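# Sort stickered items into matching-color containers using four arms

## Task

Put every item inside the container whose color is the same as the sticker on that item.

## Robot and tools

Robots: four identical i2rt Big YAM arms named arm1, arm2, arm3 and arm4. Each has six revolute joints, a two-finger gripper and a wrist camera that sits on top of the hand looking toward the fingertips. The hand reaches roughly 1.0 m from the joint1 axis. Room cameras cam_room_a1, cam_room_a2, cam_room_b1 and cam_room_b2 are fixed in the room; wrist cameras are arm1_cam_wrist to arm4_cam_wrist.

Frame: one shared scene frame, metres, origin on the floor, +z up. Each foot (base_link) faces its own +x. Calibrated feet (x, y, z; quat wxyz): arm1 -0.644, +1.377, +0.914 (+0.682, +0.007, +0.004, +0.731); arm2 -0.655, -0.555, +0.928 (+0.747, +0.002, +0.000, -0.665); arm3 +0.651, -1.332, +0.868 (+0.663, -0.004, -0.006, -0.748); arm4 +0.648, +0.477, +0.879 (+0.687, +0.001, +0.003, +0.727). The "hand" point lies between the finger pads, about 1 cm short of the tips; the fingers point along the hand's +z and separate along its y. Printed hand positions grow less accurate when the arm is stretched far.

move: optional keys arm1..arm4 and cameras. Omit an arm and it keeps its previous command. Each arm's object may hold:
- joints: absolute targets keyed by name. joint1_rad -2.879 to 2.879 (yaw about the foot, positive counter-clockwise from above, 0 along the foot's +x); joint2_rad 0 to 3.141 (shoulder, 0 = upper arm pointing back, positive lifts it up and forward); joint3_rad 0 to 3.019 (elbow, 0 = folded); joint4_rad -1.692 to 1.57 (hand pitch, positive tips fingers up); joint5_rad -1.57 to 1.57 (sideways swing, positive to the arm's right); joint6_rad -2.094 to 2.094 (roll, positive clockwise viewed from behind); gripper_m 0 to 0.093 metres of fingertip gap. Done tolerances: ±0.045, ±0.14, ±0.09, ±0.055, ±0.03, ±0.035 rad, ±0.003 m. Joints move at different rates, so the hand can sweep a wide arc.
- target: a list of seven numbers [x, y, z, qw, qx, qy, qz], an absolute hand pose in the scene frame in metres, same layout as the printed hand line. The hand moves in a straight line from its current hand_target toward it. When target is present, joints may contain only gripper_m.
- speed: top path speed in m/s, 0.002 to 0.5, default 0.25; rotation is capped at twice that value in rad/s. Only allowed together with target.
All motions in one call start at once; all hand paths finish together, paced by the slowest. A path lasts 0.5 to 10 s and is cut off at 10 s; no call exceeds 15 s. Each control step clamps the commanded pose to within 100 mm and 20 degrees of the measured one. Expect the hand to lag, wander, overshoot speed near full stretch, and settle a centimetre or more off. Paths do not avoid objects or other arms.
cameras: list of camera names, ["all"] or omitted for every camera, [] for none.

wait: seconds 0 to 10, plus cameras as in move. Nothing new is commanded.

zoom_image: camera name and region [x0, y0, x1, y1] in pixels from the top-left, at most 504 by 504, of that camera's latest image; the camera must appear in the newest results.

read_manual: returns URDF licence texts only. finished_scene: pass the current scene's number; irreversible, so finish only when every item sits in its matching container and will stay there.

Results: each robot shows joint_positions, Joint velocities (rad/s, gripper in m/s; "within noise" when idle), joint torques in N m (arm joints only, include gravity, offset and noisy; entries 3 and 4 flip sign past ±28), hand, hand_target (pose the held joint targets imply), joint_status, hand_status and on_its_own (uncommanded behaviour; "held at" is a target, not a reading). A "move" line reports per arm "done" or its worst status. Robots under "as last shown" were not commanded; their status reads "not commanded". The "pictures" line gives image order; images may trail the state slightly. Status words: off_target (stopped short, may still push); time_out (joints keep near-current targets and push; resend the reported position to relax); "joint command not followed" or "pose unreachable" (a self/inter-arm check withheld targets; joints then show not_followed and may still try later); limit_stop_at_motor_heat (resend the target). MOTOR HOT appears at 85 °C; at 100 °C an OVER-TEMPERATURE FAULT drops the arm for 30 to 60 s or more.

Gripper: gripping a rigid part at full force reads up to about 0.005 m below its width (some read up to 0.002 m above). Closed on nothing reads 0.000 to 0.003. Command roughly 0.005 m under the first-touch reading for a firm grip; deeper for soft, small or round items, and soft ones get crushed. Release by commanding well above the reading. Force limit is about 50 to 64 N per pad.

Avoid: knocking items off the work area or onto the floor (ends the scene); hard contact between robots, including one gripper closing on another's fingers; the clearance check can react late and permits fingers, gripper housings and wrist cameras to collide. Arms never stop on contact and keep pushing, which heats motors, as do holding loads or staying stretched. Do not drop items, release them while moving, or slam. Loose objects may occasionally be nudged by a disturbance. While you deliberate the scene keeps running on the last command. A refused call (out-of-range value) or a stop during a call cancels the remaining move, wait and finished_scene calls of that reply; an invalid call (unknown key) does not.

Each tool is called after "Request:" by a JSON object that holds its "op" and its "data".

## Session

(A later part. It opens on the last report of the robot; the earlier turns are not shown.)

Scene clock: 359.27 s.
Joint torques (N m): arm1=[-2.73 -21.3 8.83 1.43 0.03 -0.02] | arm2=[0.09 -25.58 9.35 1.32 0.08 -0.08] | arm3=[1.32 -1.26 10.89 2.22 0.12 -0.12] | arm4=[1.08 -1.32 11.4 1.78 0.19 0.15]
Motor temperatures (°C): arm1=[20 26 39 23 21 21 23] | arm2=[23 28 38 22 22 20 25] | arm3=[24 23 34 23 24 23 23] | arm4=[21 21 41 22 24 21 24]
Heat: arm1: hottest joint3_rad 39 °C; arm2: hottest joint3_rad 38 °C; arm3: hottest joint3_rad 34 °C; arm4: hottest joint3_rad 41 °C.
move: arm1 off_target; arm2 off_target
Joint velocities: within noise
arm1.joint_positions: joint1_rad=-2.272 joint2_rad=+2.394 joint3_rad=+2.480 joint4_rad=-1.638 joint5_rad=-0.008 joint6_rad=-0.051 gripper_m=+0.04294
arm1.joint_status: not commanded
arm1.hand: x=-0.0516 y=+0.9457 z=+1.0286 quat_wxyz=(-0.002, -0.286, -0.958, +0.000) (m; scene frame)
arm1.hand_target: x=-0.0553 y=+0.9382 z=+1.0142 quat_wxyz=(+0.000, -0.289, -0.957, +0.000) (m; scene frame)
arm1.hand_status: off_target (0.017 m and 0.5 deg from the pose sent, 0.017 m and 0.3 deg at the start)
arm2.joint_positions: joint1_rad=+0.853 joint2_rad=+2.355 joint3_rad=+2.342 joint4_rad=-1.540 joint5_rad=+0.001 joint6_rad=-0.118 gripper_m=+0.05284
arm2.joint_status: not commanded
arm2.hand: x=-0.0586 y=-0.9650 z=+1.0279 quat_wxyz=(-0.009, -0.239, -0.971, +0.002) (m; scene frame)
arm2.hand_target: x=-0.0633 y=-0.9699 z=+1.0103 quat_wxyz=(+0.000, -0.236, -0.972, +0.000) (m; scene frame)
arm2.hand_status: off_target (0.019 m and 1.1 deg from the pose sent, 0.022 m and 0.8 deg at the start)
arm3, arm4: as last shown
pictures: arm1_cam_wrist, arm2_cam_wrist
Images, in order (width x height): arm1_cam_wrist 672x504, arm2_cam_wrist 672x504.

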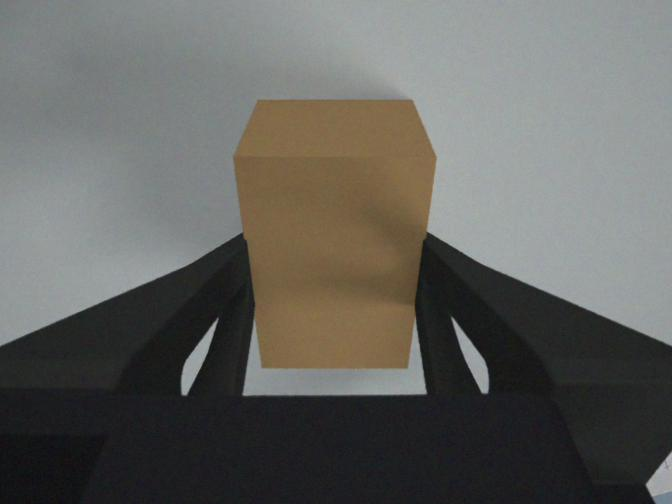

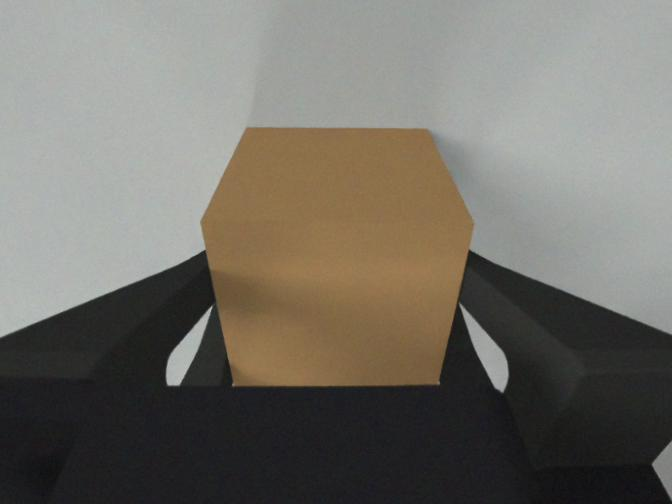

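Request:
{"op": "move", "data": {"arm1": {"target": [-0.055, 0.938, 1.010, 0, 0.2894, 0.9572, 0], "speed": 0.04}, "arm2": {"target": [-0.063, -0.970, 1.004, 0, 0.236, 0.9718, 0], "speed": 0.04}, "cameras": ["arm1_cam_wrist", "arm2_cam_wrist"]}}

Scene clock: 365.90 s.
Joint torques (N m): arm1=[-2.96 -20.72 8.9 1.22 0.06 0.02] | arm2=[0.15 -25.41 8.54 1.77 0.08 -0.08] | arm3=[1.38 -1.44 10.93 2.22 0.12 -0.12] | arm4=[1.08 -1.96 11.32 1.78 0.17 0.16]
Motor temperatures (°C): arm1=[20 26 38 23 21 21 23] | arm2=[23 29 37 22 22 20 25] | arm3=[24 23 34 23 24 23 23] | arm4=[21 21 41 22 24 21 24]
Heat: arm1: hottest joint3_rad 38 °C; arm2: hottest joint3_rad 37 °C; arm3: hottest joint3_rad 34 °C; arm4: hottest joint3_rad 41 °C.
move: arm1 off_target; arm2 off_target
Joint velocities: within noise
arm1.joint_positions: joint1_rad=-2.272 joint2_rad=+2.388 joint3_rad=+2.468 joint4_rad=-1.627 joint5_rad=-0.008 joint6_rad=-0.051 gripper_m=+0.04294
arm1.joint_status: not commanded
arm1.hand: x=-0.0516 y=+0.9458 z=+1.0284 quat_wxyz=(-0.005, -0.286, -0.958, +0.001) (m; scene frame)
arm1.hand_target: x=-0.0554 y=+0.9384 z=+1.0103 quat_wxyz=(+0.000, -0.289, -0.957, +0.000) (m; scene frame)
arm1.hand_status: off_target (0.020 m and 0.7 deg from the pose sent, 0.020 m and 0.5 deg at the start)
arm2.joint_positions: joint1_rad=+0.853 joint2_rad=+2.355 joint3_rad=+2.338 joint4_rad=-1.537 joint5_rad=+0.001 joint6_rad=-0.118 gripper_m=+0.05284
arm2.joint_status: not commanded
arm2.hand: x=-0.0587 y=-0.9649 z=+1.0263 quat_wxyz=(-0.008, -0.239, -0.971, +0.002) (m; scene frame)
arm2.hand_target: x=-0.0635 y=-0.9697 z=+1.0044 quat_wxyz=(+0.000, -0.236, -0.972, +0.000) (m; scene frame)
arm2.hand_status: off_target (0.023 m and 1.0 deg from the pose sent, 0.025 m and 1.1 deg at the start)
arm3, arm4: as last shown
pictures: arm1_cam_wrist, arm2_cam_wrist
Images, in order (width x height): arm1_cam_wrist 672x504, arm2_cam_wrist 672x504.

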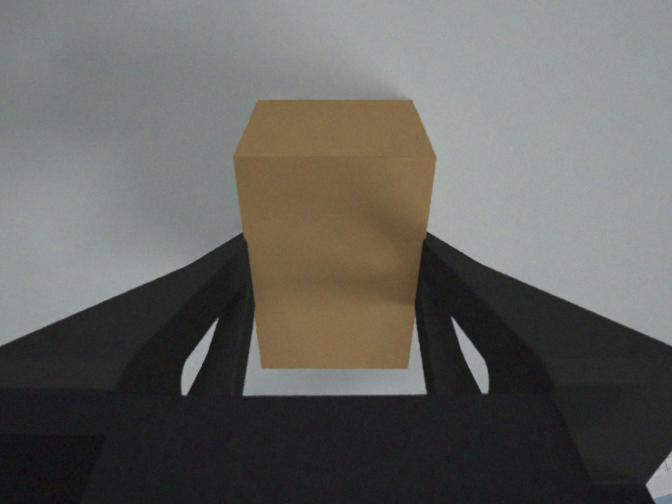

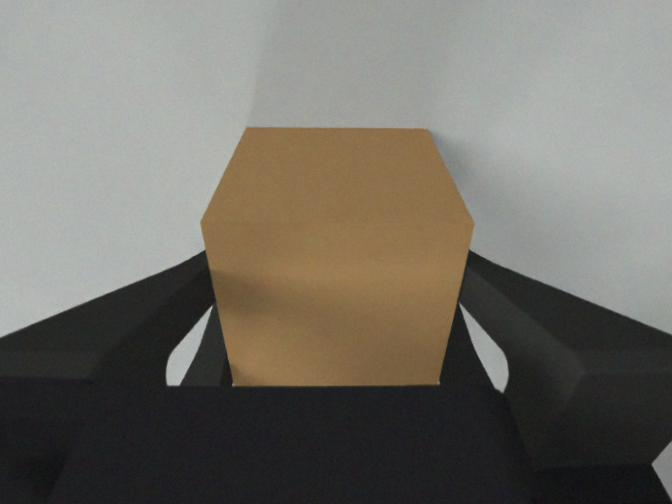

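Request:
{"op": "move", "data": {"arm1": {"target": [-0.053, 0.941, 1.020, 0, 0.2894, 0.9572, 0], "speed": 0.04}, "arm2": {"target": [-0.063, -0.970, 1.000, 0, 0.236, 0.9718, 0], "speed": 0.04}, "cameras": []}}

Scene clock: 370.37 s.
Joint torques (N m): arm1=[-2.73 -19.84 11.33 0.31 0.08 0.05] | arm2=[0.09 -25.17 8.31 1.83 0.05 -0.07] | arm3=[1.32 -1.26 10.92 2.25 0.11 -0.13] | arm4=[0.62 -1.55 11.28 1.87 0.19 0.16]
Motor temperatures (°C): arm1=[20 26 38 23 21 21 23] | arm2=[23 29 36 22 22 20 25] | arm3=[24 23 34 23 24 23 23] | arm4=[21 21 41 22 24 21 24]
Heat: arm1: hottest joint3_rad 38 °C; arm2: hottest joint3_rad 36 °C; arm3: hottest joint3_rad 34 °C; arm4: hottest joint3_rad 41 °C.
move: arm1 done; arm2 off_target
Joint velocities: within noise
arm1.joint_positions: joint1_rad=-2.272 joint2_rad=+2.388 joint3_rad=+2.468 joint4_rad=-1.628 joint5_rad=-0.008 joint6_rad=-0.051 gripper_m=+0.04294
arm1.joint_status: not commanded
arm1.hand: x=-0.0517 y=+0.9458 z=+1.0284 quat_wxyz=(-0.004, -0.286, -0.958, +0.001) (m; scene frame)
arm1.hand_target: x=-0.0531 y=+0.9412 z=+1.0200 quat_wxyz=(+0.000, -0.289, -0.957, +0.000) (m; scene frame)
arm1.hand_status: done (0.010 m and 0.6 deg from the pose sent, 0.010 m and 0.6 deg at the start)
arm2.joint_positions: joint1_rad=+0.853 joint2_rad=+2.352 joint3_rad=+2.331 joint4_rad=-1.527 joint5_rad=+0.002 joint6_rad=-0.118 gripper_m=+0.05284
arm2.joint_status: not commanded
arm2.hand: x=-0.0582 y=-0.9653 z=+1.0258 quat_wxyz=(-0.011, -0.239, -0.971, +0.003) (m; scene frame)
arm2.hand_target: x=-0.0637 y=-0.9696 z=+1.0004 quat_wxyz=(+0.000, -0.236, -0.972, +0.000) (m; scene frame)
arm2.hand_status: off_target (0.027 m and 1.3 deg from the pose sent, 0.027 m and 1.0 deg at the start)
arm3.joint_positions: joint1_rad=-0.202 joint2_rad=+0.699 joint3_rad=+1.083 joint4_rad=-1.116 joint5_rad=-0.002 joint6_rad=+0.007 gripper_m=+0.09396
arm3.joint_status: not commanded
arm3.hand: x=+0.5513 y=-1.6226 z=+1.2764 quat_wxyz=(-0.245, -0.741, -0.529, +0.332) (m; scene frame)
arm3.hand_target: x=+0.5499 y=-1.6253 z=+1.2881 quat_wxyz=(-0.252, -0.734, -0.527, +0.345) (m; scene frame)
arm3.hand_status: not commanded
arm4.joint_positions: joint1_rad=+0.128 joint2_rad=+0.698 joint3_rad=+1.068 joint4_rad=-1.119 joint5_rad=-0.003 joint6_rad=-0.013 gripper_m=+0.09396
arm4.joint_status: not commanded
arm4.hand: x=+0.5925 y=+0.7850 z=+1.2752 quat_wxyz=(-0.254, +0.709, -0.582, -0.307) (m; scene frame)
arm4.hand_target: x=+0.5924 y=+0.7894 z=+1.2951 quat_wxyz=(-0.267, +0.697, -0.581, -0.325) (m; scene frame)
arm4.hand_status: not commanded
pictures: none
No camera images: "cameras" was empty.

Request:
{"op": "move", "data": {"arm1": {"joints": {"gripper_m": 0.055}}, "arm2": {"target": [-0.060, -0.968, 1.014, 0, 0.236, 0.9718, 0], "speed": 0.04}, "cameras": []}}

Request:
{"op": "move", "data": {"arm1": {"joints": {"gripper_m": 0.08}}, "arm2": {"joints": {"gripper_m": 0.065}}, "cameras": []}}

Request:
{"op": "move", "data": {"arm2": {"joints": {"gripper_m": 0.091}}, "cameras": ["arm1_cam_wrist", "arm2_cam_wrist"]}}

Scene clock: 376.57 s.
Joint torques (N m): arm1=[-1.9 -20.78 11.49 0.4 0.07 0.06] | arm2=[0.5 -24.82 11.89 0.25 0.06 -0.02] | arm3=[1.32 -1.38 10.91 2.24 0.11 -0.12] | arm4=[1.03 -1.85 11.33 1.81 0.23 0.17]
Motor temperatures (°C): arm1=[20 27 38 23 21 21 23] | arm2=[23 29 36 22 22 20 25] | arm3=[24 23 34 23 24 23 23] | arm4=[21 21 41 22 24 21 24]
Heat: arm1: hottest joint3_rad 38 °C; arm2: hottest joint3_rad 36 °C; arm3: hottest joint3_rad 34 °C; arm4: hottest joint3_rad 41 °C.
move: arm1 done; arm2 off_target
Joint velocities: within noise
arm1.joint_positions: joint1_rad=-2.272 joint2_rad=+2.393 joint3_rad=+2.468 joint4_rad=-1.628 joint5_rad=-0.008 joint6_rad=-0.051 gripper_m=+0.05497
arm1.joint_status: all done
arm1.hand: x=-0.0517 y=+0.9459 z=+1.0251 quat_wxyz=(-0.002, -0.286, -0.958, +0.000) (m; scene frame)
arm1.hand_target: x=-0.0532 y=+0.9411 z=+1.0199 quat_wxyz=(+0.000, -0.289, -0.957, +0.000) (m; scene frame)
arm1.hand_status: not commanded
arm2.joint_positions: joint1_rad=+0.853 joint2_rad=+2.352 joint3_rad=+2.331 joint4_rad=-1.528 joint5_rad=+0.002 joint6_rad=-0.118 gripper_m=+0.05284
arm2.joint_status: not commanded
arm2.hand: x=-0.0583 y=-0.9653 z=+1.0258 quat_wxyz=(-0.011, -0.239, -0.971, +0.003) (m; scene frame)
arm2.hand_target: x=-0.0602 y=-0.9680 z=+1.0140 quat_wxyz=(+0.000, -0.236, -0.972, +0.000) (m; scene frame)
arm2.hand_status: off_target (0.012 m and 1.3 deg from the pose sent, 0.012 m and 1.3 deg at the start)
arm3, arm4: as last shown
pictures: none
No camera images: "cameras" was empty.

Scene clock: 377.07 s.
Joint torques (N m): arm1=[-1.79 -20.31 11.4 0.54 0.05 0.03] | arm2=[0.38 -24.47 11.77 0.27 0.05 -0.03] | arm3=[1.44 -1.55 10.92 2.19 0.11 -0.12] | arm4=[0.67 -1.55 11.32 1.78 0.24 0.17]
Motor temperatures (°C): arm1=[20 27 38 23 21 21 23] | arm2=[23 29 36 22 22 20 25] | arm3=[24 23 34 23 24 23 23] | arm4=[21 21 41 22 24 21 24]
Heat: arm1: hottest joint3_rad 38 °C; arm2: hottest joint3_rad 36 °C; arm3: hottest joint3_rad 34 °C; arm4: hottest joint3_rad 41 °C.
move: arm1 done; arm2 done
Joint velocities: within noise
arm1.joint_positions: joint1_rad=-2.272 joint2_rad=+2.393 joint3_rad=+2.468 joint4_rad=-1.628 joint5_rad=-0.008 joint6_rad=-0.051 gripper_m=+0.07994
arm1.joint_status: all done
arm1.hand: x=-0.0517 y=+0.9459 z=+1.0251 quat_wxyz=(-0.002, -0.286, -0.958, +0.000) (m; scene frame)
arm1.hand_target: x=-0.0532 y=+0.9411 z=+1.0199 quat_wxyz=(+0.000, -0.289, -0.957, +0.000) (m; scene frame)
arm1.hand_status: not commanded
arm2.joint_positions: joint1_rad=+0.853 joint2_rad=+2.352 joint3_rad=+2.331 joint4_rad=-1.528 joint5_rad=+0.002 joint6_rad=-0.118 gripper_m=+0.06493
arm2.joint_status: all done
arm2.hand: x=-0.0584 y=-0.9652 z=+1.0256 quat_wxyz=(-0.010, -0.239, -0.971, +0.003) (m; scene frame)
arm2.hand_target: x=-0.0602 y=-0.9679 z=+1.0140 quat_wxyz=(+0.000, -0.236, -0.972, +0.000) (m; scene frame)
arm2.hand_status: not commanded
arm3, arm4: as last shown
pictures: none
No camera images: "cameras" was empty.

Scene clock: 377.57 s.
Joint torques (N m): arm1=[-2.67 -21.36 11.54 0.51 0.08 0.03] | arm2=[0.5 -24.82 11.88 0.28 0.05 -0.04] | arm3=[1.26 -1.49 10.89 2.21 0.11 -0.13] | arm4=[0.32 -2.02 11.12 1.8 0.21 0.17]
Motor temperatures (°C): arm1=[20 27 38 23 21 21 23] | arm2=[23 29 36 22 22 20 25] | arm3=[24 23 34 23 24 23 23] | arm4=[21 21 41 22 24 21 24]
Heat: arm1: hottest joint3_rad 38 °C; arm2: hottest joint3_rad 36 °C; arm3: hottest joint3_rad 34 °C; arm4: hottest joint3_rad 41 °C.
move: arm2 done
Joint velocities: within noise
arm1, arm3, arm4: as last shown
arm2.joint_positions: joint1_rad=+0.853 joint2_rad=+2.352 joint3_rad=+2.331 joint4_rad=-1.528 joint5_rad=+0.002 joint6_rad=-0.118 gripper_m=+0.09090
arm2.joint_status: all done
arm2.hand: x=-0.0584 y=-0.9652 z=+1.0256 quat_wxyz=(-0.010, -0.239, -0.971, +0.003) (m; scene frame)
arm2.hand_target: x=-0.0602 y=-0.9679 z=+1.0140 quat_wxyz=(+0.000, -0.236, -0.972, +0.000) (m; scene frame)
arm2.hand_status: not commanded
pictures: arm1_cam_wrist, arm2_cam_wrist
Images, in order (width x height): arm1_cam_wrist 672x504, arm2_cam_wrist 672x504.

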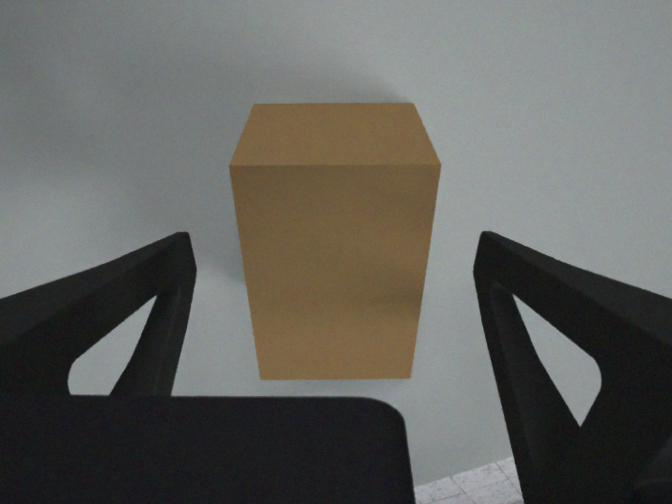

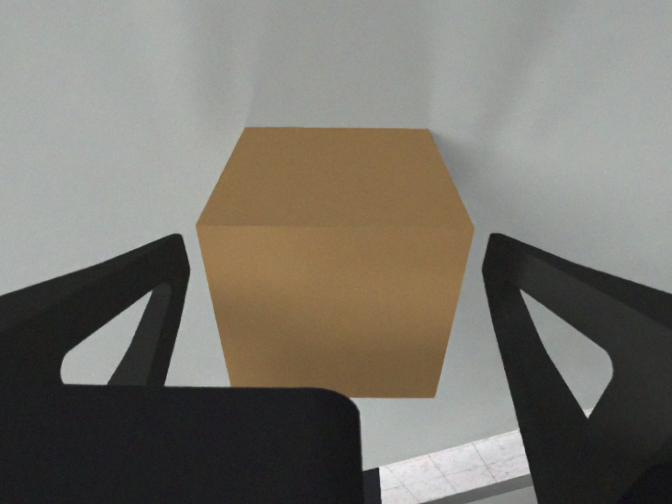

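Request:
{"op": "move", "data": {"arm1": {"target": [-0.0535, 0.941, 1.105, 0, 0.2894, 0.9572, 0], "speed": 0.06}, "arm2": {"target": [-0.0605, -0.968, 1.10, 0, 0.236, 0.9718, 0], "speed": 0.06}, "cameras": ["arm1_cam_wrist", "arm2_cam_wrist"]}}

Scene clock: 383.10 s.
Joint torques (N m): arm1=[-2.43 -23.82 15.79 -0.08 0.07 0.03] | arm2=[0.56 -28.34 14.97 0.17 0.06 -0.03] | arm3=[1.32 -1.38 10.92 2.17 0.1 -0.12] | arm4=[1.38 -1.38 11.29 1.87 0.2 0.17]
Motor temperatures (°C): arm1=[20 27 38 23 21 21 22] | arm2=[23 28 36 22 22 20 24] | arm3=[24 23 34 23 24 23 23] | arm4=[21 21 41 22 24 21 24]
Heat: arm1: hottest joint3_rad 38 °C; arm2: hottest joint3_rad 36 °C; arm3: hottest joint3_rad 34 °C; arm4: hottest joint3_rad 41 °C.
move: arm1 off_target; arm2 off_target
Joint velocities: within noise
arm1.joint_positions: joint1_rad=-2.272 joint2_rad=+2.352 joint3_rad=+2.498 joint4_rad=-1.686 joint5_rad=-0.008 joint6_rad=-0.051 gripper_m=+0.07994
arm1.joint_status: not commanded
arm1.hand: x=-0.0581 y=+0.9509 z=+1.0650 quat_wxyz=(-0.008, -0.286, -0.958, +0.002) (m; scene frame)
arm1.hand_target: x=-0.0556 y=+0.9426 z=+1.1045 quat_wxyz=(-0.042, -0.289, -0.956, +0.015) (m; scene frame)
arm1.hand_status: off_target (0.041 m and 1.0 deg from the pose sent, 0.080 m and 0.5 deg at the start; a joint's target at an end of its range on 48 of 61 steps)
arm2.joint_positions: joint1_rad=+0.853 joint2_rad=+2.352 joint3_rad=+2.443 joint4_rad=-1.670 joint5_rad=+0.002 joint6_rad=-0.118 gripper_m=+0.09090
arm2.joint_status: not commanded
arm2.hand: x=-0.0659 y=-0.9603 z=+1.0682 quat_wxyz=(+0.004, -0.239, -0.971, -0.003) (m; scene frame)
arm2.hand_target: x=-0.0620 y=-0.9670 z=+1.0995 quat_wxyz=(-0.022, -0.236, -0.971, +0.008) (m; scene frame)
arm2.hand_status: off_target (0.033 m and 0.6 deg from the pose sent, 0.075 m and 1.3 deg at the start; a joint's target at an end of its range on 33 of 61 steps)
arm3, arm4: as last shown
pictures: arm1_cam_wrist, arm2_cam_wrist
Images, in order (width x height): arm1_cam_wrist 672x504, arm2_cam_wrist 672x504.

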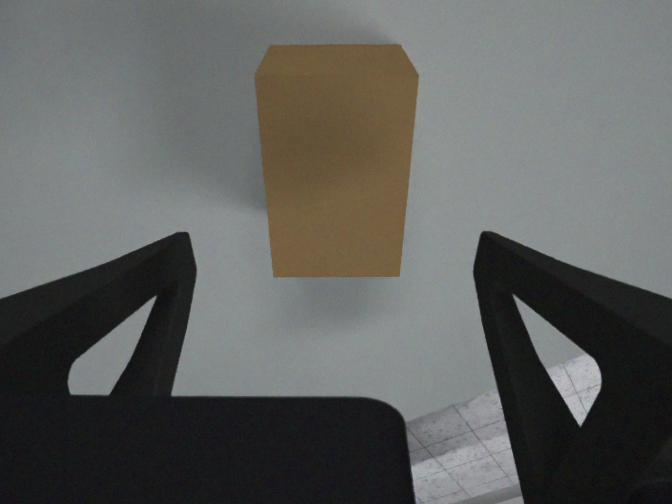

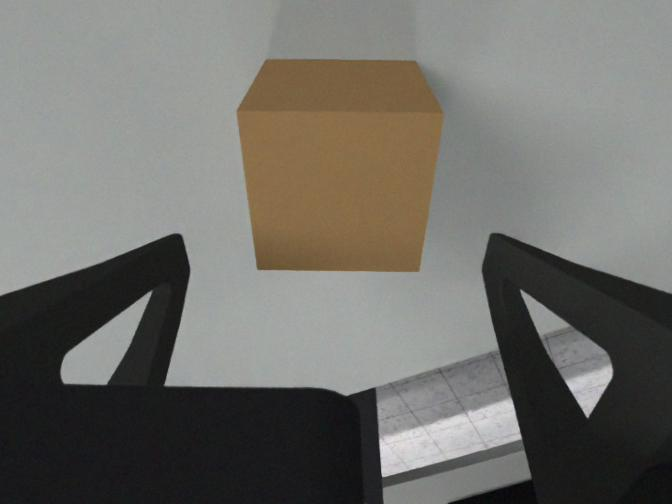

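Request:
{"op": "move", "data": {"arm1": {"target": [-0.165, 1.025, 1.118, 0, 0.2894, 0.9572, 0], "speed": 0.08}, "arm2": {"target": [-0.170, -0.900, 1.115, 0, 0.236, 0.9718, 0], "speed": 0.08}, "cameras": ["arm1_cam_wrist", "arm2_cam_wrist"]}}

Request:
{"op": "move", "data": {"arm1": {"target": [-0.295, 1.125, 1.15, 0, 0.2894, 0.9572, 0], "speed": 0.12}, "arm2": {"target": [-0.305, -0.80, 1.15, 0, 0.236, 0.9718, 0], "speed": 0.12}, "cameras": ["arm1_cam_wrist", "arm2_cam_wrist"]}}

Request:
{"op": "move", "data": {"arm1": {"joints": {"joint2_rad": 0.75, "joint3_rad": 1.0, "joint4_rad": -0.8}}, "arm2": {"joints": {"joint2_rad": 0.75, "joint3_rad": 1.0, "joint4_rad": -0.8}}, "cameras": ["arm1_cam_wrist", "arm2_cam_wrist"]}}

Scene clock: 394.57 s.
Joint torques (N m): arm1=[-2.02 -18.26 10.44 0.83 0.07 0.02] | arm2=[-0.03 -22.36 9.4 1.22 0.07 -0.08] | arm3=[1.38 -1.49 10.89 2.22 0.11 -0.11] | arm4=[0.5 -1.79 11.19 1.92 0.19 0.19]
Motor temperatures (°C): arm1=[20 27 38 23 21 21 22] | arm2=[23 28 37 22 22 20 24] | arm3=[24 23 34 23 24 23 23] | arm4=[21 21 42 22 24 21 24]
Heat: arm1: hottest joint3_rad 38 °C; arm2: hottest joint3_rad 37 °C; arm3: hottest joint3_rad 34 °C; arm4: hottest joint3_rad 42 °C.
move: arm1 off_target; arm2 done
Joint velocities: within noise
arm1.joint_positions: joint1_rad=-2.272 joint2_rad=+1.917 joint3_rad=+1.866 joint4_rad=-1.542 joint5_rad=-0.008 joint6_rad=-0.051 gripper_m=+0.07994
arm1.joint_status: not commanded
arm1.hand: x=-0.1638 y=+1.0287 z=+1.1043 quat_wxyz=(+0.016, -0.286, -0.958, -0.007) (m; scene frame)
arm1.hand_target: x=-0.1651 y=+1.0251 z=+1.1181 quat_wxyz=(+0.000, -0.289, -0.957, +0.000) (m; scene frame)
arm1.hand_status: off_target (0.014 m and 2.1 deg from the pose sent, 0.140 m and 1.0 deg at the start)
arm2.joint_positions: joint1_rad=+0.849 joint2_rad=+1.931 joint3_rad=+1.851 joint4_rad=-1.504 joint5_rad=+0.002 joint6_rad=-0.123 gripper_m=+0.09090
arm2.joint_status: not commanded
arm2.hand: x=-0.1654 y=-0.8956 z=+1.1127 quat_wxyz=(+0.006, -0.239, -0.971, -0.003) (m; scene frame)
arm2.hand_target: x=-0.1701 y=-0.9000 z=+1.1150 quat_wxyz=(+0.000, -0.236, -0.972, +0.000) (m; scene frame)
arm2.hand_status: done (0.007 m and 0.8 deg from the pose sent, 0.129 m and 0.6 deg at the start)
arm3, arm4: as last shown
pictures: arm1_cam_wrist, arm2_cam_wrist
Images, in order (width x height): arm1_cam_wrist 672x504, arm2_cam_wrist 672x504.

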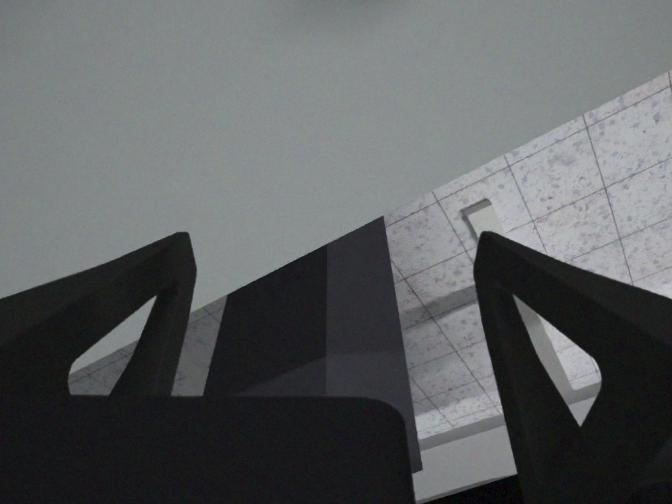

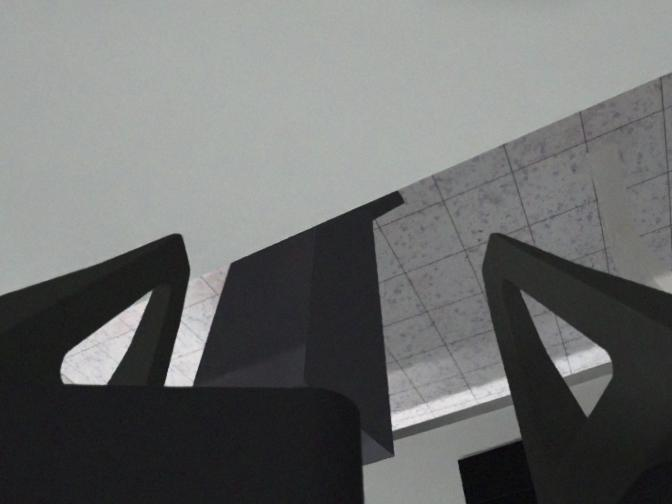

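Scene clock: 396.53 s.
Joint torques (N m): arm1=[-1.49 -10.29 10.44 0.73 0.08 0.12] | arm2=[0.79 -14.39 9.47 0.87 0.06 0.01] | arm3=[1.26 -1.32 10.89 2.24 0.13 -0.12] | arm4=[0.67 -1.73 11.28 1.83 0.21 0.15]
Motor temperatures (°C): arm1=[20 27 38 23 21 21 22] | arm2=[23 28 37 22 22 20 24] | arm3=[24 23 34 23 24 23 23] | arm4=[21 21 42 22 24 21 24]
Heat: arm1: hottest joint3_rad 38 °C; arm2: hottest joint3_rad 37 °C; arm3: hottest joint3_rad 34 °C; arm4: hottest joint3_rad 42 °C.
move: arm1 done; arm2 done
Joint velocities: within noise
arm1.joint_positions: joint1_rad=-2.272 joint2_rad=+1.458 joint3_rad=+1.377 joint4_rad=-1.489 joint5_rad=-0.008 joint6_rad=-0.051 gripper_m=+0.07994
arm1.joint_status: not commanded
arm1.hand: x=-0.2946 y=+1.1248 z=+1.1455 quat_wxyz=(+0.006, -0.286, -0.958, -0.003) (m; scene frame)
arm1.hand_target: x=-0.2949 y=+1.1250 z=+1.1499 quat_wxyz=(+0.000, -0.289, -0.957, +0.000) (m; scene frame)
arm1.hand_status: done (0.004 m and 0.9 deg from the pose sent, 0.169 m and 2.1 deg at the start)
arm2.joint_positions: joint1_rad=+0.849 joint2_rad=+1.465 joint3_rad=+1.353 joint4_rad=-1.452 joint5_rad=+0.002 joint6_rad=-0.123 gripper_m=+0.09090
arm2.joint_status: not commanded
arm2.hand: x=-0.3018 y=-0.8015 z=+1.1536 quat_wxyz=(-0.003, -0.239, -0.971, +0.000) (m; scene frame)
arm2.hand_target: x=-0.3050 y=-0.8000 z=+1.1501 quat_wxyz=(+0.000, -0.236, -0.972, +0.000) (m; scene frame)
arm2.hand_status: done (0.005 m and 0.5 deg from the pose sent, 0.173 m and 0.8 deg at the start)
arm3, arm4: as last shown
pictures: arm1_cam_wrist, arm2_cam_wrist
Images, in order (width x height): arm1_cam_wrist 672x504, arm2_cam_wrist 672x504.

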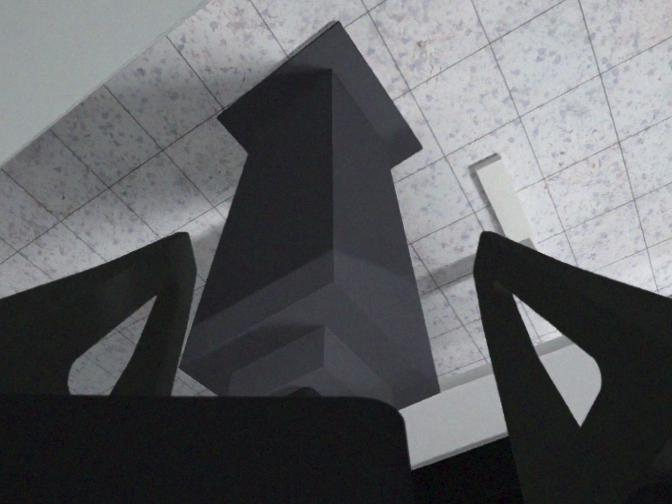

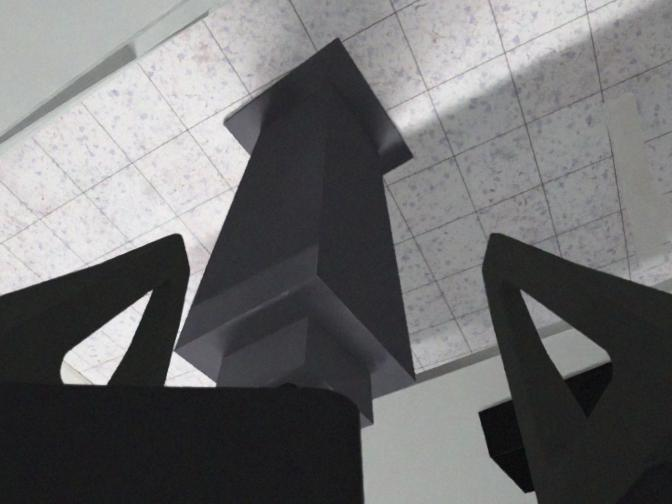

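Scene clock: 398.03 s.
Joint torques (N m): arm1=[-1.26 0.03 11.96 2.32 0.05 0.12] | arm2=[0.67 -2.9 10.69 3.17 0.06 0.02] | arm3=[1.38 -1.38 10.89 2.21 0.11 -0.12] | arm4=[0.5 -1.61 11.17 1.73 0.22 0.16]
Motor temperatures (°C): arm1=[20 27 38 23 21 21 22] | arm2=[23 28 37 22 22 20 24] | arm3=[24 23 34 23 24 23 23] | arm4=[21 21 42 22 24 21 24]
Heat: arm1: hottest joint3_rad 38 °C; arm2: hottest joint3_rad 37 °C; arm3: hottest joint3_rad 34 °C; arm4: hottest joint3_rad 42 °C.
move: arm1 done; arm2 done
Joint velocities: within noise
arm1.joint_positions: joint1_rad=-2.272 joint2_rad=+0.743 joint3_rad=+0.998 joint4_rad=-0.818 joint5_rad=-0.008 joint6_rad=-0.051 gripper_m=+0.07994
arm1.joint_status: all done
arm1.hand: x=-0.3413 y=+1.1605 z=+1.3104 quat_wxyz=(-0.449, -0.248, -0.843, +0.159) (m; scene frame)
arm1.hand_target: x=-0.3378 y=+1.1578 z=+1.3130 quat_wxyz=(-0.455, -0.250, -0.840, +0.160) (m; scene frame)
arm1.hand_status: not commanded
arm2.joint_positions: joint1_rad=+0.849 joint2_rad=+0.740 joint3_rad=+1.013 joint4_rad=-0.818 joint5_rad=+0.002 joint6_rad=-0.123 gripper_m=+0.09090
arm2.joint_status: all done
arm2.hand: x=-0.3552 y=-0.7654 z=+1.3394 quat_wxyz=(-0.459, -0.209, -0.846, +0.174) (m; scene frame)
arm2.hand_target: x=-0.3516 y=-0.7685 z=+1.3321 quat_wxyz=(-0.456, -0.208, -0.848, +0.175) (m; scene frame)
arm2.hand_status: not commanded
arm3, arm4: as last shown
pictures: arm1_cam_wrist, arm2_cam_wrist
Images, in order (width x height): arm1_cam_wrist 672x504, arm2_cam_wrist 672x504.

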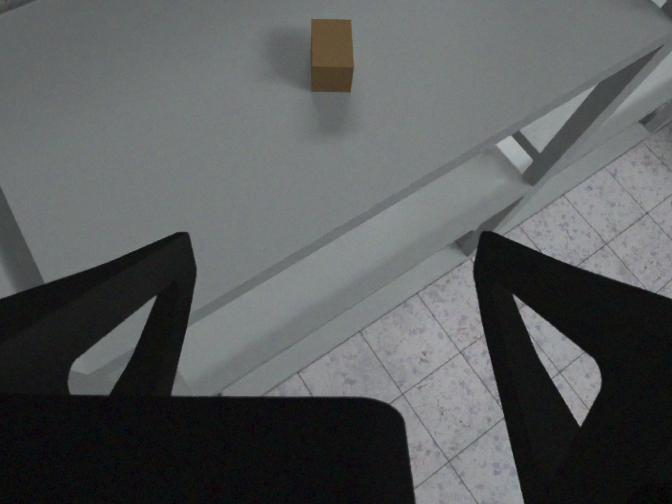

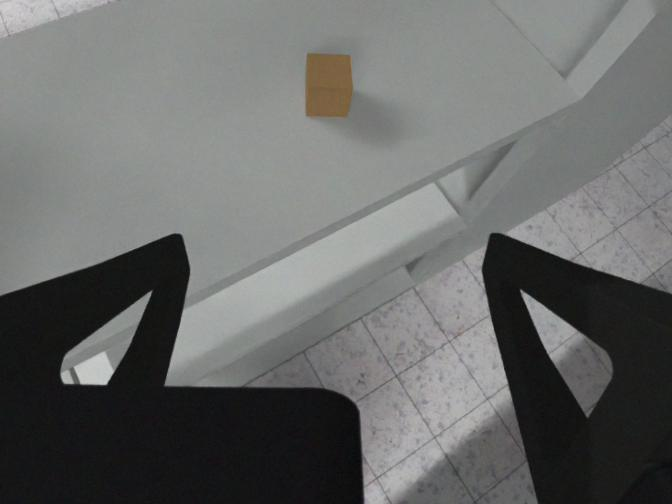

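Request:
{"op": "move", "data": {"arm3": {"joints": {"joint1_rad": -1.927, "joint4_rad": -1.0, "joint5_rad": 0, "joint6_rad": 0}}, "arm4": {"joints": {"joint1_rad": 0.927, "joint4_rad": -1.0, "joint5_rad": 0, "joint6_rad": 0}}, "cameras": ["arm3_cam_wrist", "arm4_cam_wrist", "cam_room_a1", "cam_room_a2"]}}

Scene clock: 405.63 s.
Joint torques (N m): arm1=[-1.96 0.15 11.93 2.36 0.07 0.11] | arm2=[0.67 -2.78 10.71 3.22 0.07 0.03] | arm3=[0.67 -1.9 11.07 2.21 -0.02 -0.1] | arm4=[1.26 -1.44 11.3 1.84 0.09 0.13]
Motor temperatures (°C): arm1=[20 27 39 23 21 21 22] | arm2=[23 28 36 22 22 20 24] | arm3=[24 23 34 23 24 23 23] | arm4=[21 21 42 22 24 21 24]
Heat: arm1: hottest joint3_rad 39 °C; arm2: hottest joint3_rad 36 °C; arm3: hottest joint3_rad 34 °C; arm4: hottest joint3_rad 42 °C.
move: arm3 done; arm4 done
Joint velocities: within noise
arm1, arm2: as last shown
arm3.joint_positions: joint1_rad=-1.917 joint2_rad=+0.699 joint3_rad=+1.083 joint4_rad=-1.015 joint5_rad=+0.001 joint6_rad=+0.006 gripper_m=+0.09398
arm3.joint_status: all done
arm3.hand: x=+0.3575 y=-1.1774 z=+1.2894 quat_wxyz=(+0.098, -0.868, +0.212, +0.439) (m; scene frame)
arm3.hand_target: x=+0.3568 y=-1.1734 z=+1.3012 quat_wxyz=(+0.104, -0.860, +0.212, +0.451) (m; scene frame)
arm3.hand_status: not commanded
arm4.joint_positions: joint1_rad=+0.925 joint2_rad=+0.698 joint3_rad=+1.068 joint4_rad=-1.018 joint5_rad=-0.001 joint6_rad=-0.012 gripper_m=+0.09397
arm4.joint_status: all done
arm4.hand: x=+0.3778 y=+0.6611 z=+1.2956 quat_wxyz=(-0.130, +0.858, -0.256, -0.427) (m; scene frame)
arm4.hand_target: x=+0.3748 y=+0.6625 z=+1.3161 quat_wxyz=(-0.133, +0.846, -0.257, -0.448) (m; scene frame)
arm4.hand_status: not commanded
pictures: arm3_cam_wrist, arm4_cam_wrist, cam_room_a1, cam_room_a2
Images, in order (width x height): arm3_cam_wrist 672x504, arm4_cam_wrist 672x504, cam_room_a1 672x504, cam_room_a2 672x504.

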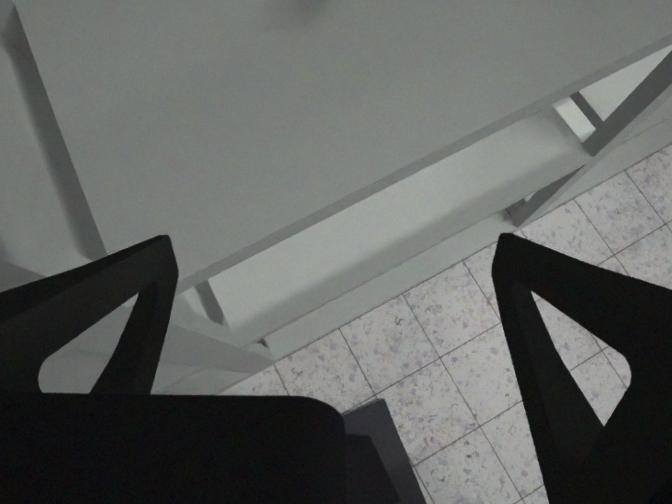

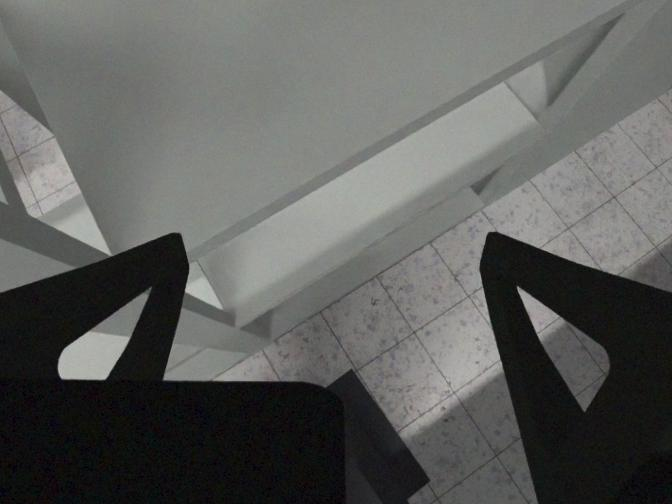

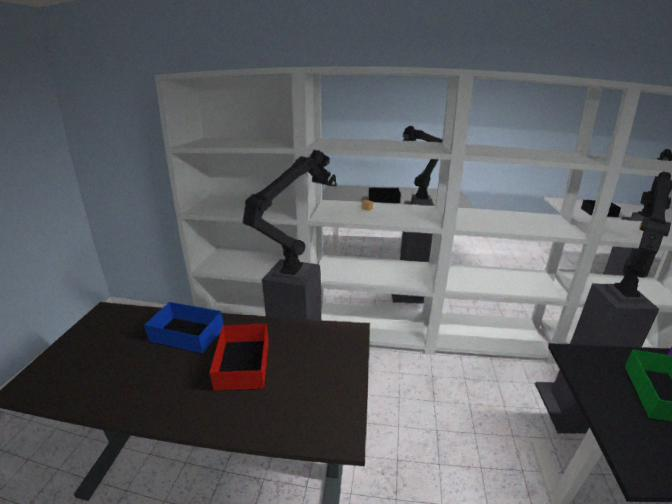

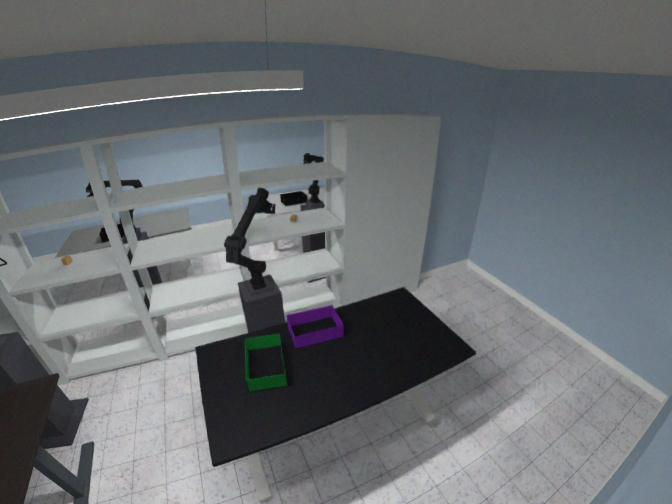

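Request:
{"op": "move", "data": {"arm3": {"target": [0.276, -1.142, 1.17, 0.07683, -0.91881, 0.22313, 0.31637], "speed": 0.15}, "arm4": {"target": [0.275, 0.729, 1.17, 0.09424, -0.90504, 0.27368, 0.31163], "speed": 0.15}, "cameras": ["arm3_cam_wrist", "arm4_cam_wrist"]}}

Request:
{"op": "move", "data": {"arm3": {"target": [0.018, -1.011, 1.14, 0.07683, -0.91881, 0.22313, 0.31637], "speed": 0.12}, "arm4": {"target": [0.027, 0.8975, 1.14, 0.09424, -0.90504, 0.27368, 0.31163], "speed": 0.12}, "cameras": ["arm3_cam_wrist", "arm4_cam_wrist", "cam_room_a1", "cam_room_a2"]}}

Scene clock: 415.57 s.
Joint torques (N m): arm1=[-1.61 -0.15 12.11 2.41 0.09 0.13] | arm2=[0.67 -2.73 10.71 3.18 0.07 0.01] | arm3=[2.43 -7.36 9.44 1.89 0.12 0.02] | arm4=[0.73 -8.47 10.66 1.59 0.19 0.12]
Motor temperatures (°C): arm1=[20 26 39 23 21 21 22] | arm2=[23 28 36 22 22 20 24] | arm3=[24 23 34 23 24 23 23] | arm4=[21 21 42 22 24 21 24]
Heat: arm1: hottest joint3_rad 39 °C; arm2: hottest joint3_rad 36 °C; arm3: hottest joint3_rad 34 °C; arm4: hottest joint3_rad 42 °C.
move: arm3 done; arm4 off_target
Joint velocities: within noise
arm1, arm2: as last shown
arm3.joint_positions: joint1_rad=-1.912 joint2_rad=+1.026 joint3_rad=+1.052 joint4_rad=-0.939 joint5_rad=+0.025 joint6_rad=+0.009 gripper_m=+0.09398
arm3.joint_status: not commanded
arm3.hand: x=+0.2807 y=-1.1378 z=+1.1695 quat_wxyz=(+0.078, -0.920, +0.227, +0.310) (m; scene frame)
arm3.hand_target: x=+0.2761 y=-1.1420 z=+1.1700 quat_wxyz=(+0.077, -0.919, +0.223, +0.316) (m; scene frame)
arm3.hand_status: done (0.006 m and 0.9 deg from the pose sent, 0.149 m and 15.5 deg at the start)
arm4.joint_positions: joint1_rad=+0.925 joint2_rad=+1.118 joint3_rad=+1.055 joint4_rad=-0.884 joint5_rad=+0.001 joint6_rad=-0.012 gripper_m=+0.09397
arm4.joint_status: not commanded
arm4.hand: x=+0.2820 y=+0.7244 z=+1.1572 quat_wxyz=(-0.089, +0.912, -0.272, -0.295) (m; scene frame)
arm4.hand_target: x=+0.2754 y=+0.7287 z=+1.1701 quat_wxyz=(-0.094, +0.905, -0.274, -0.312) (m; scene frame)
arm4.hand_status: off_target (0.015 m and 2.2 deg from the pose sent, 0.176 m and 15.0 deg at the start)
pictures: arm3_cam_wrist, arm4_cam_wrist
Images, in order (width x height): arm3_cam_wrist 672x504, arm4_cam_wrist 672x504.

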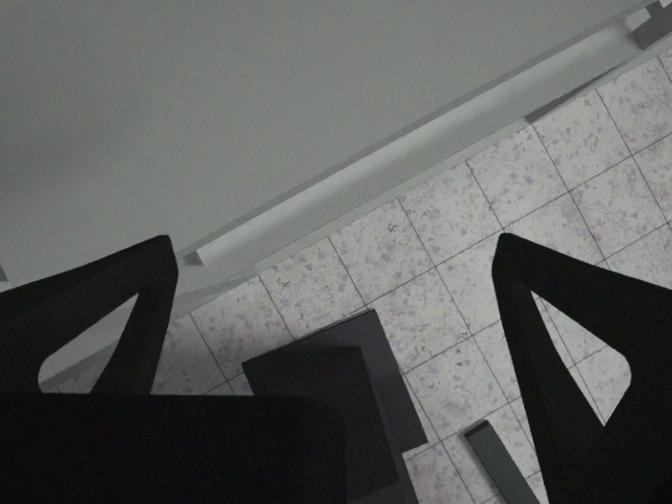

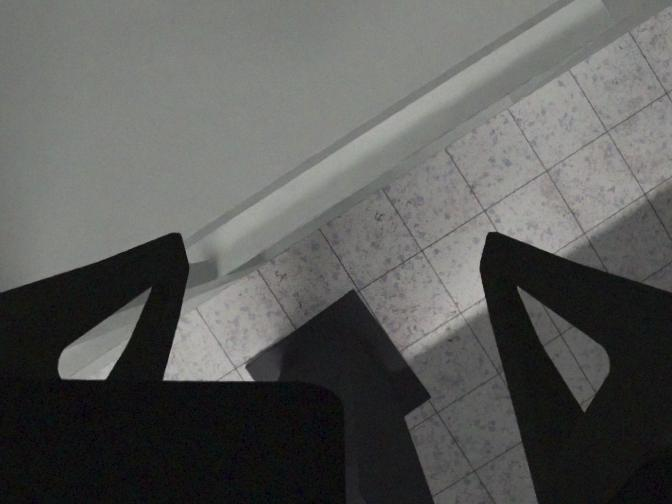

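Scene clock: 418.67 s.
Joint torques (N m): arm1=[-1.61 0.38 11.95 2.4 0.09 0.11] | arm2=[0.62 -2.84 10.73 3.22 0.07 0.03] | arm3=[1.73 -19.49 14.56 0.91 -0.07 -0.07] | arm4=[0.26 -20.66 13.33 0.49 0.15 0.1]
Motor temperatures (°C): arm1=[20 26 39 23 21 21 22] | arm2=[23 27 36 22 22 20 24] | arm3=[24 23 34 23 24 23 23] | arm4=[21 22 42 22 24 21 24]
Heat: arm1: hottest joint3_rad 39 °C; arm2: hottest joint3_rad 36 °C; arm3: hottest joint3_rad 34 °C; arm4: hottest joint3_rad 42 °C.
move: arm3 off_target; arm4 off_target
Joint velocities: within noise
arm1, arm2: as last shown
arm3.joint_positions: joint1_rad=-1.912 joint2_rad=+1.781 joint3_rad=+1.697 joint4_rad=-0.853 joint5_rad=+0.023 joint6_rad=+0.009 gripper_m=+0.09398
arm3.joint_status: not commanded
arm3.hand: x=+0.0320 y=-1.0149 z=+1.1187 quat_wxyz=(+0.074, -0.924, +0.227, +0.299) (m; scene frame)
arm3.hand_target: x=+0.0191 y=-1.0116 z=+1.1400 quat_wxyz=(+0.077, -0.919, +0.223, +0.317) (m; scene frame)
arm3.hand_status: off_target (0.026 m and 2.2 deg from the pose sent, 0.293 m and 0.9 deg at the start)
arm4.joint_positions: joint1_rad=+0.925 joint2_rad=+1.899 joint3_rad=+1.841 joint4_rad=-0.872 joint5_rad=+0.001 joint6_rad=-0.012 gripper_m=+0.09397
arm4.joint_status: not commanded
arm4.hand: x=+0.0371 y=+0.8880 z=+1.1284 quat_wxyz=(-0.091, +0.909, -0.271, -0.303) (m; scene frame)
arm4.hand_target: x=+0.0278 y=+0.8970 z=+1.1399 quat_wxyz=(-0.094, +0.905, -0.274, -0.312) (m; scene frame)
arm4.hand_status: off_target (0.018 m and 1.2 deg from the pose sent, 0.309 m and 2.2 deg at the start)
pictures: arm3_cam_wrist, arm4_cam_wrist, cam_room_a1, cam_room_a2
Images, in order (width x height): arm3_cam_wrist 672x504, arm4_cam_wrist 672x504, cam_room_a1 672x504, cam_room_a2 672x504.

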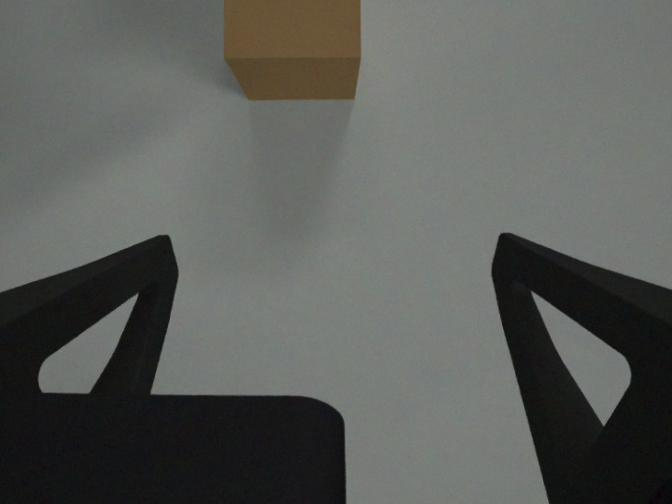

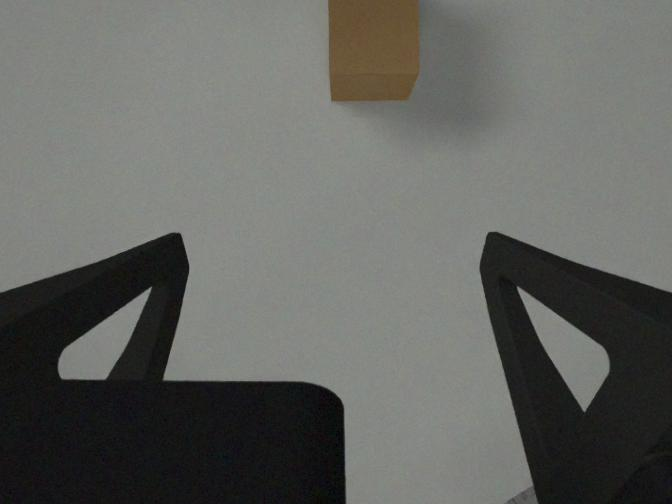

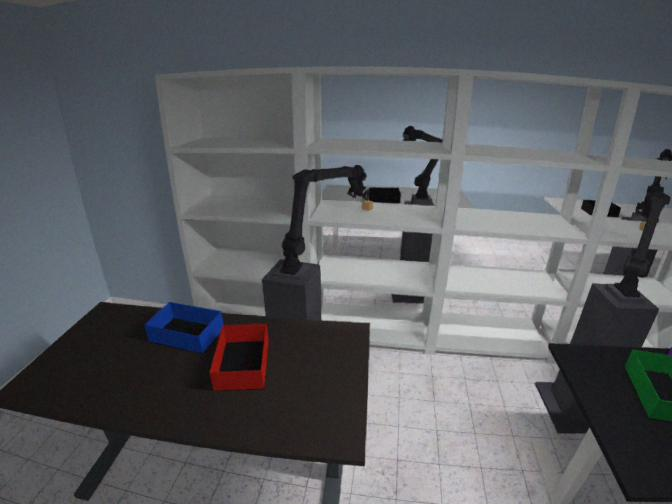

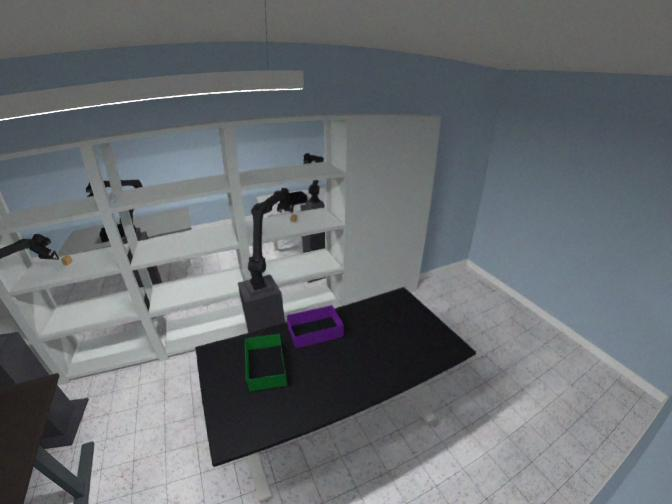

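Request:
{"op": "move", "data": {"arm3": {"target": [-0.031, -1.005, 1.134, 0.07683, -0.91881, 0.22313, 0.31637], "speed": 0.1}, "arm4": {"target": [-0.015, 0.949, 1.13, 0.09424, -0.90504, 0.27368, 0.31163], "speed": 0.1}, "cameras": ["arm3_cam_wrist", "arm4_cam_wrist"]}}

Scene clock: 448.30 s.
Joint torques (N m): arm1=[-1.9 -0.03 12.04 2.29 0.1 0.11] | arm2=[0.67 -2.84 10.74 3.19 0.06 0.02] | arm3=[2.32 -21.48 14.68 0.83 0.13 0.04] | arm4=[0.91 -24.29 13.34 0.57 -0.08 -0.06]
Motor temperatures (°C): arm1=[20 25 40 23 21 21 22] | arm2=[23 27 35 23 22 20 23] | arm3=[24 24 35 23 24 23 23] | arm4=[21 23 49 22 24 21 24]
Heat: arm1: hottest joint3_rad 40 °C; arm2: hottest joint3_rad 35 °C; arm3: hottest joint3_rad 35 °C; arm4: hottest joint3_rad 49 °C.
move: arm3 off_target; arm4 off_target
Joint velocities: within noise
arm1, arm2: as last shown
arm3.joint_positions: joint1_rad=-1.896 joint2_rad=+1.913 joint3_rad=+1.878 joint4_rad=-0.899 joint5_rad=+0.033 joint6_rad=+0.019 gripper_m=+0.09398
arm3.joint_status: not commanded
arm3.hand: x=-0.0150 y=-1.0034 z=+1.1152 quat_wxyz=(+0.075, -0.924, +0.226, +0.300) (m; scene frame)
arm3.hand_target: x=-0.0298 y=-1.0056 z=+1.1340 quat_wxyz=(+0.077, -0.919, +0.223, +0.317) (m; scene frame)
arm3.hand_status: off_target (0.025 m and 2.0 deg from the pose sent, 0.066 m and 2.2 deg at the start)
arm4.joint_positions: joint1_rad=+0.899 joint2_rad=+2.106 joint3_rad=+2.150 joint4_rad=-0.970 joint5_rad=-0.012 joint6_rad=-0.015 gripper_m=+0.09397
arm4.joint_status: not commanded
arm4.hand: x=-0.0072 y=+0.9405 z=+1.1226 quat_wxyz=(-0.091, +0.906, -0.280, -0.305) (m; scene frame)
arm4.hand_target: x=-0.0144 y=+0.9484 z=+1.1299 quat_wxyz=(-0.095, +0.905, -0.274, -0.312) (m; scene frame)
arm4.hand_status: off_target (0.014 m and 1.1 deg from the pose sent, 0.080 m and 1.2 deg at the start)
pictures: arm3_cam_wrist, arm4_cam_wrist
Images, in order (width x height): arm3_cam_wrist 672x504, arm4_cam_wrist 672x504.

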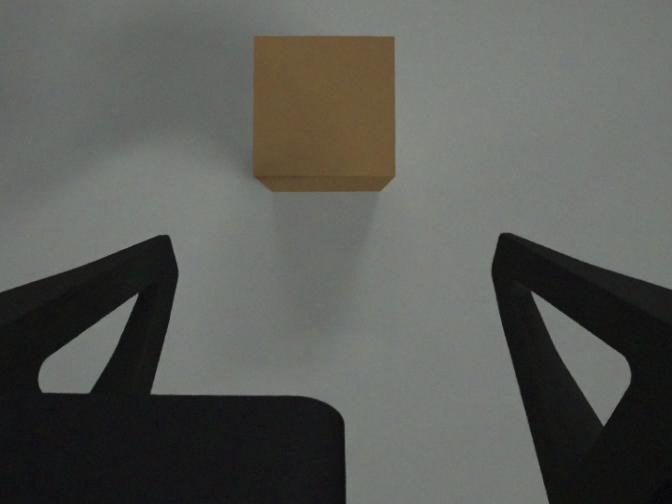

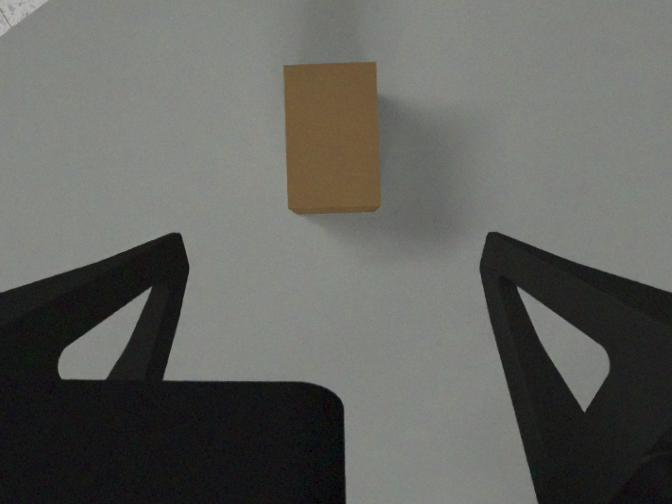

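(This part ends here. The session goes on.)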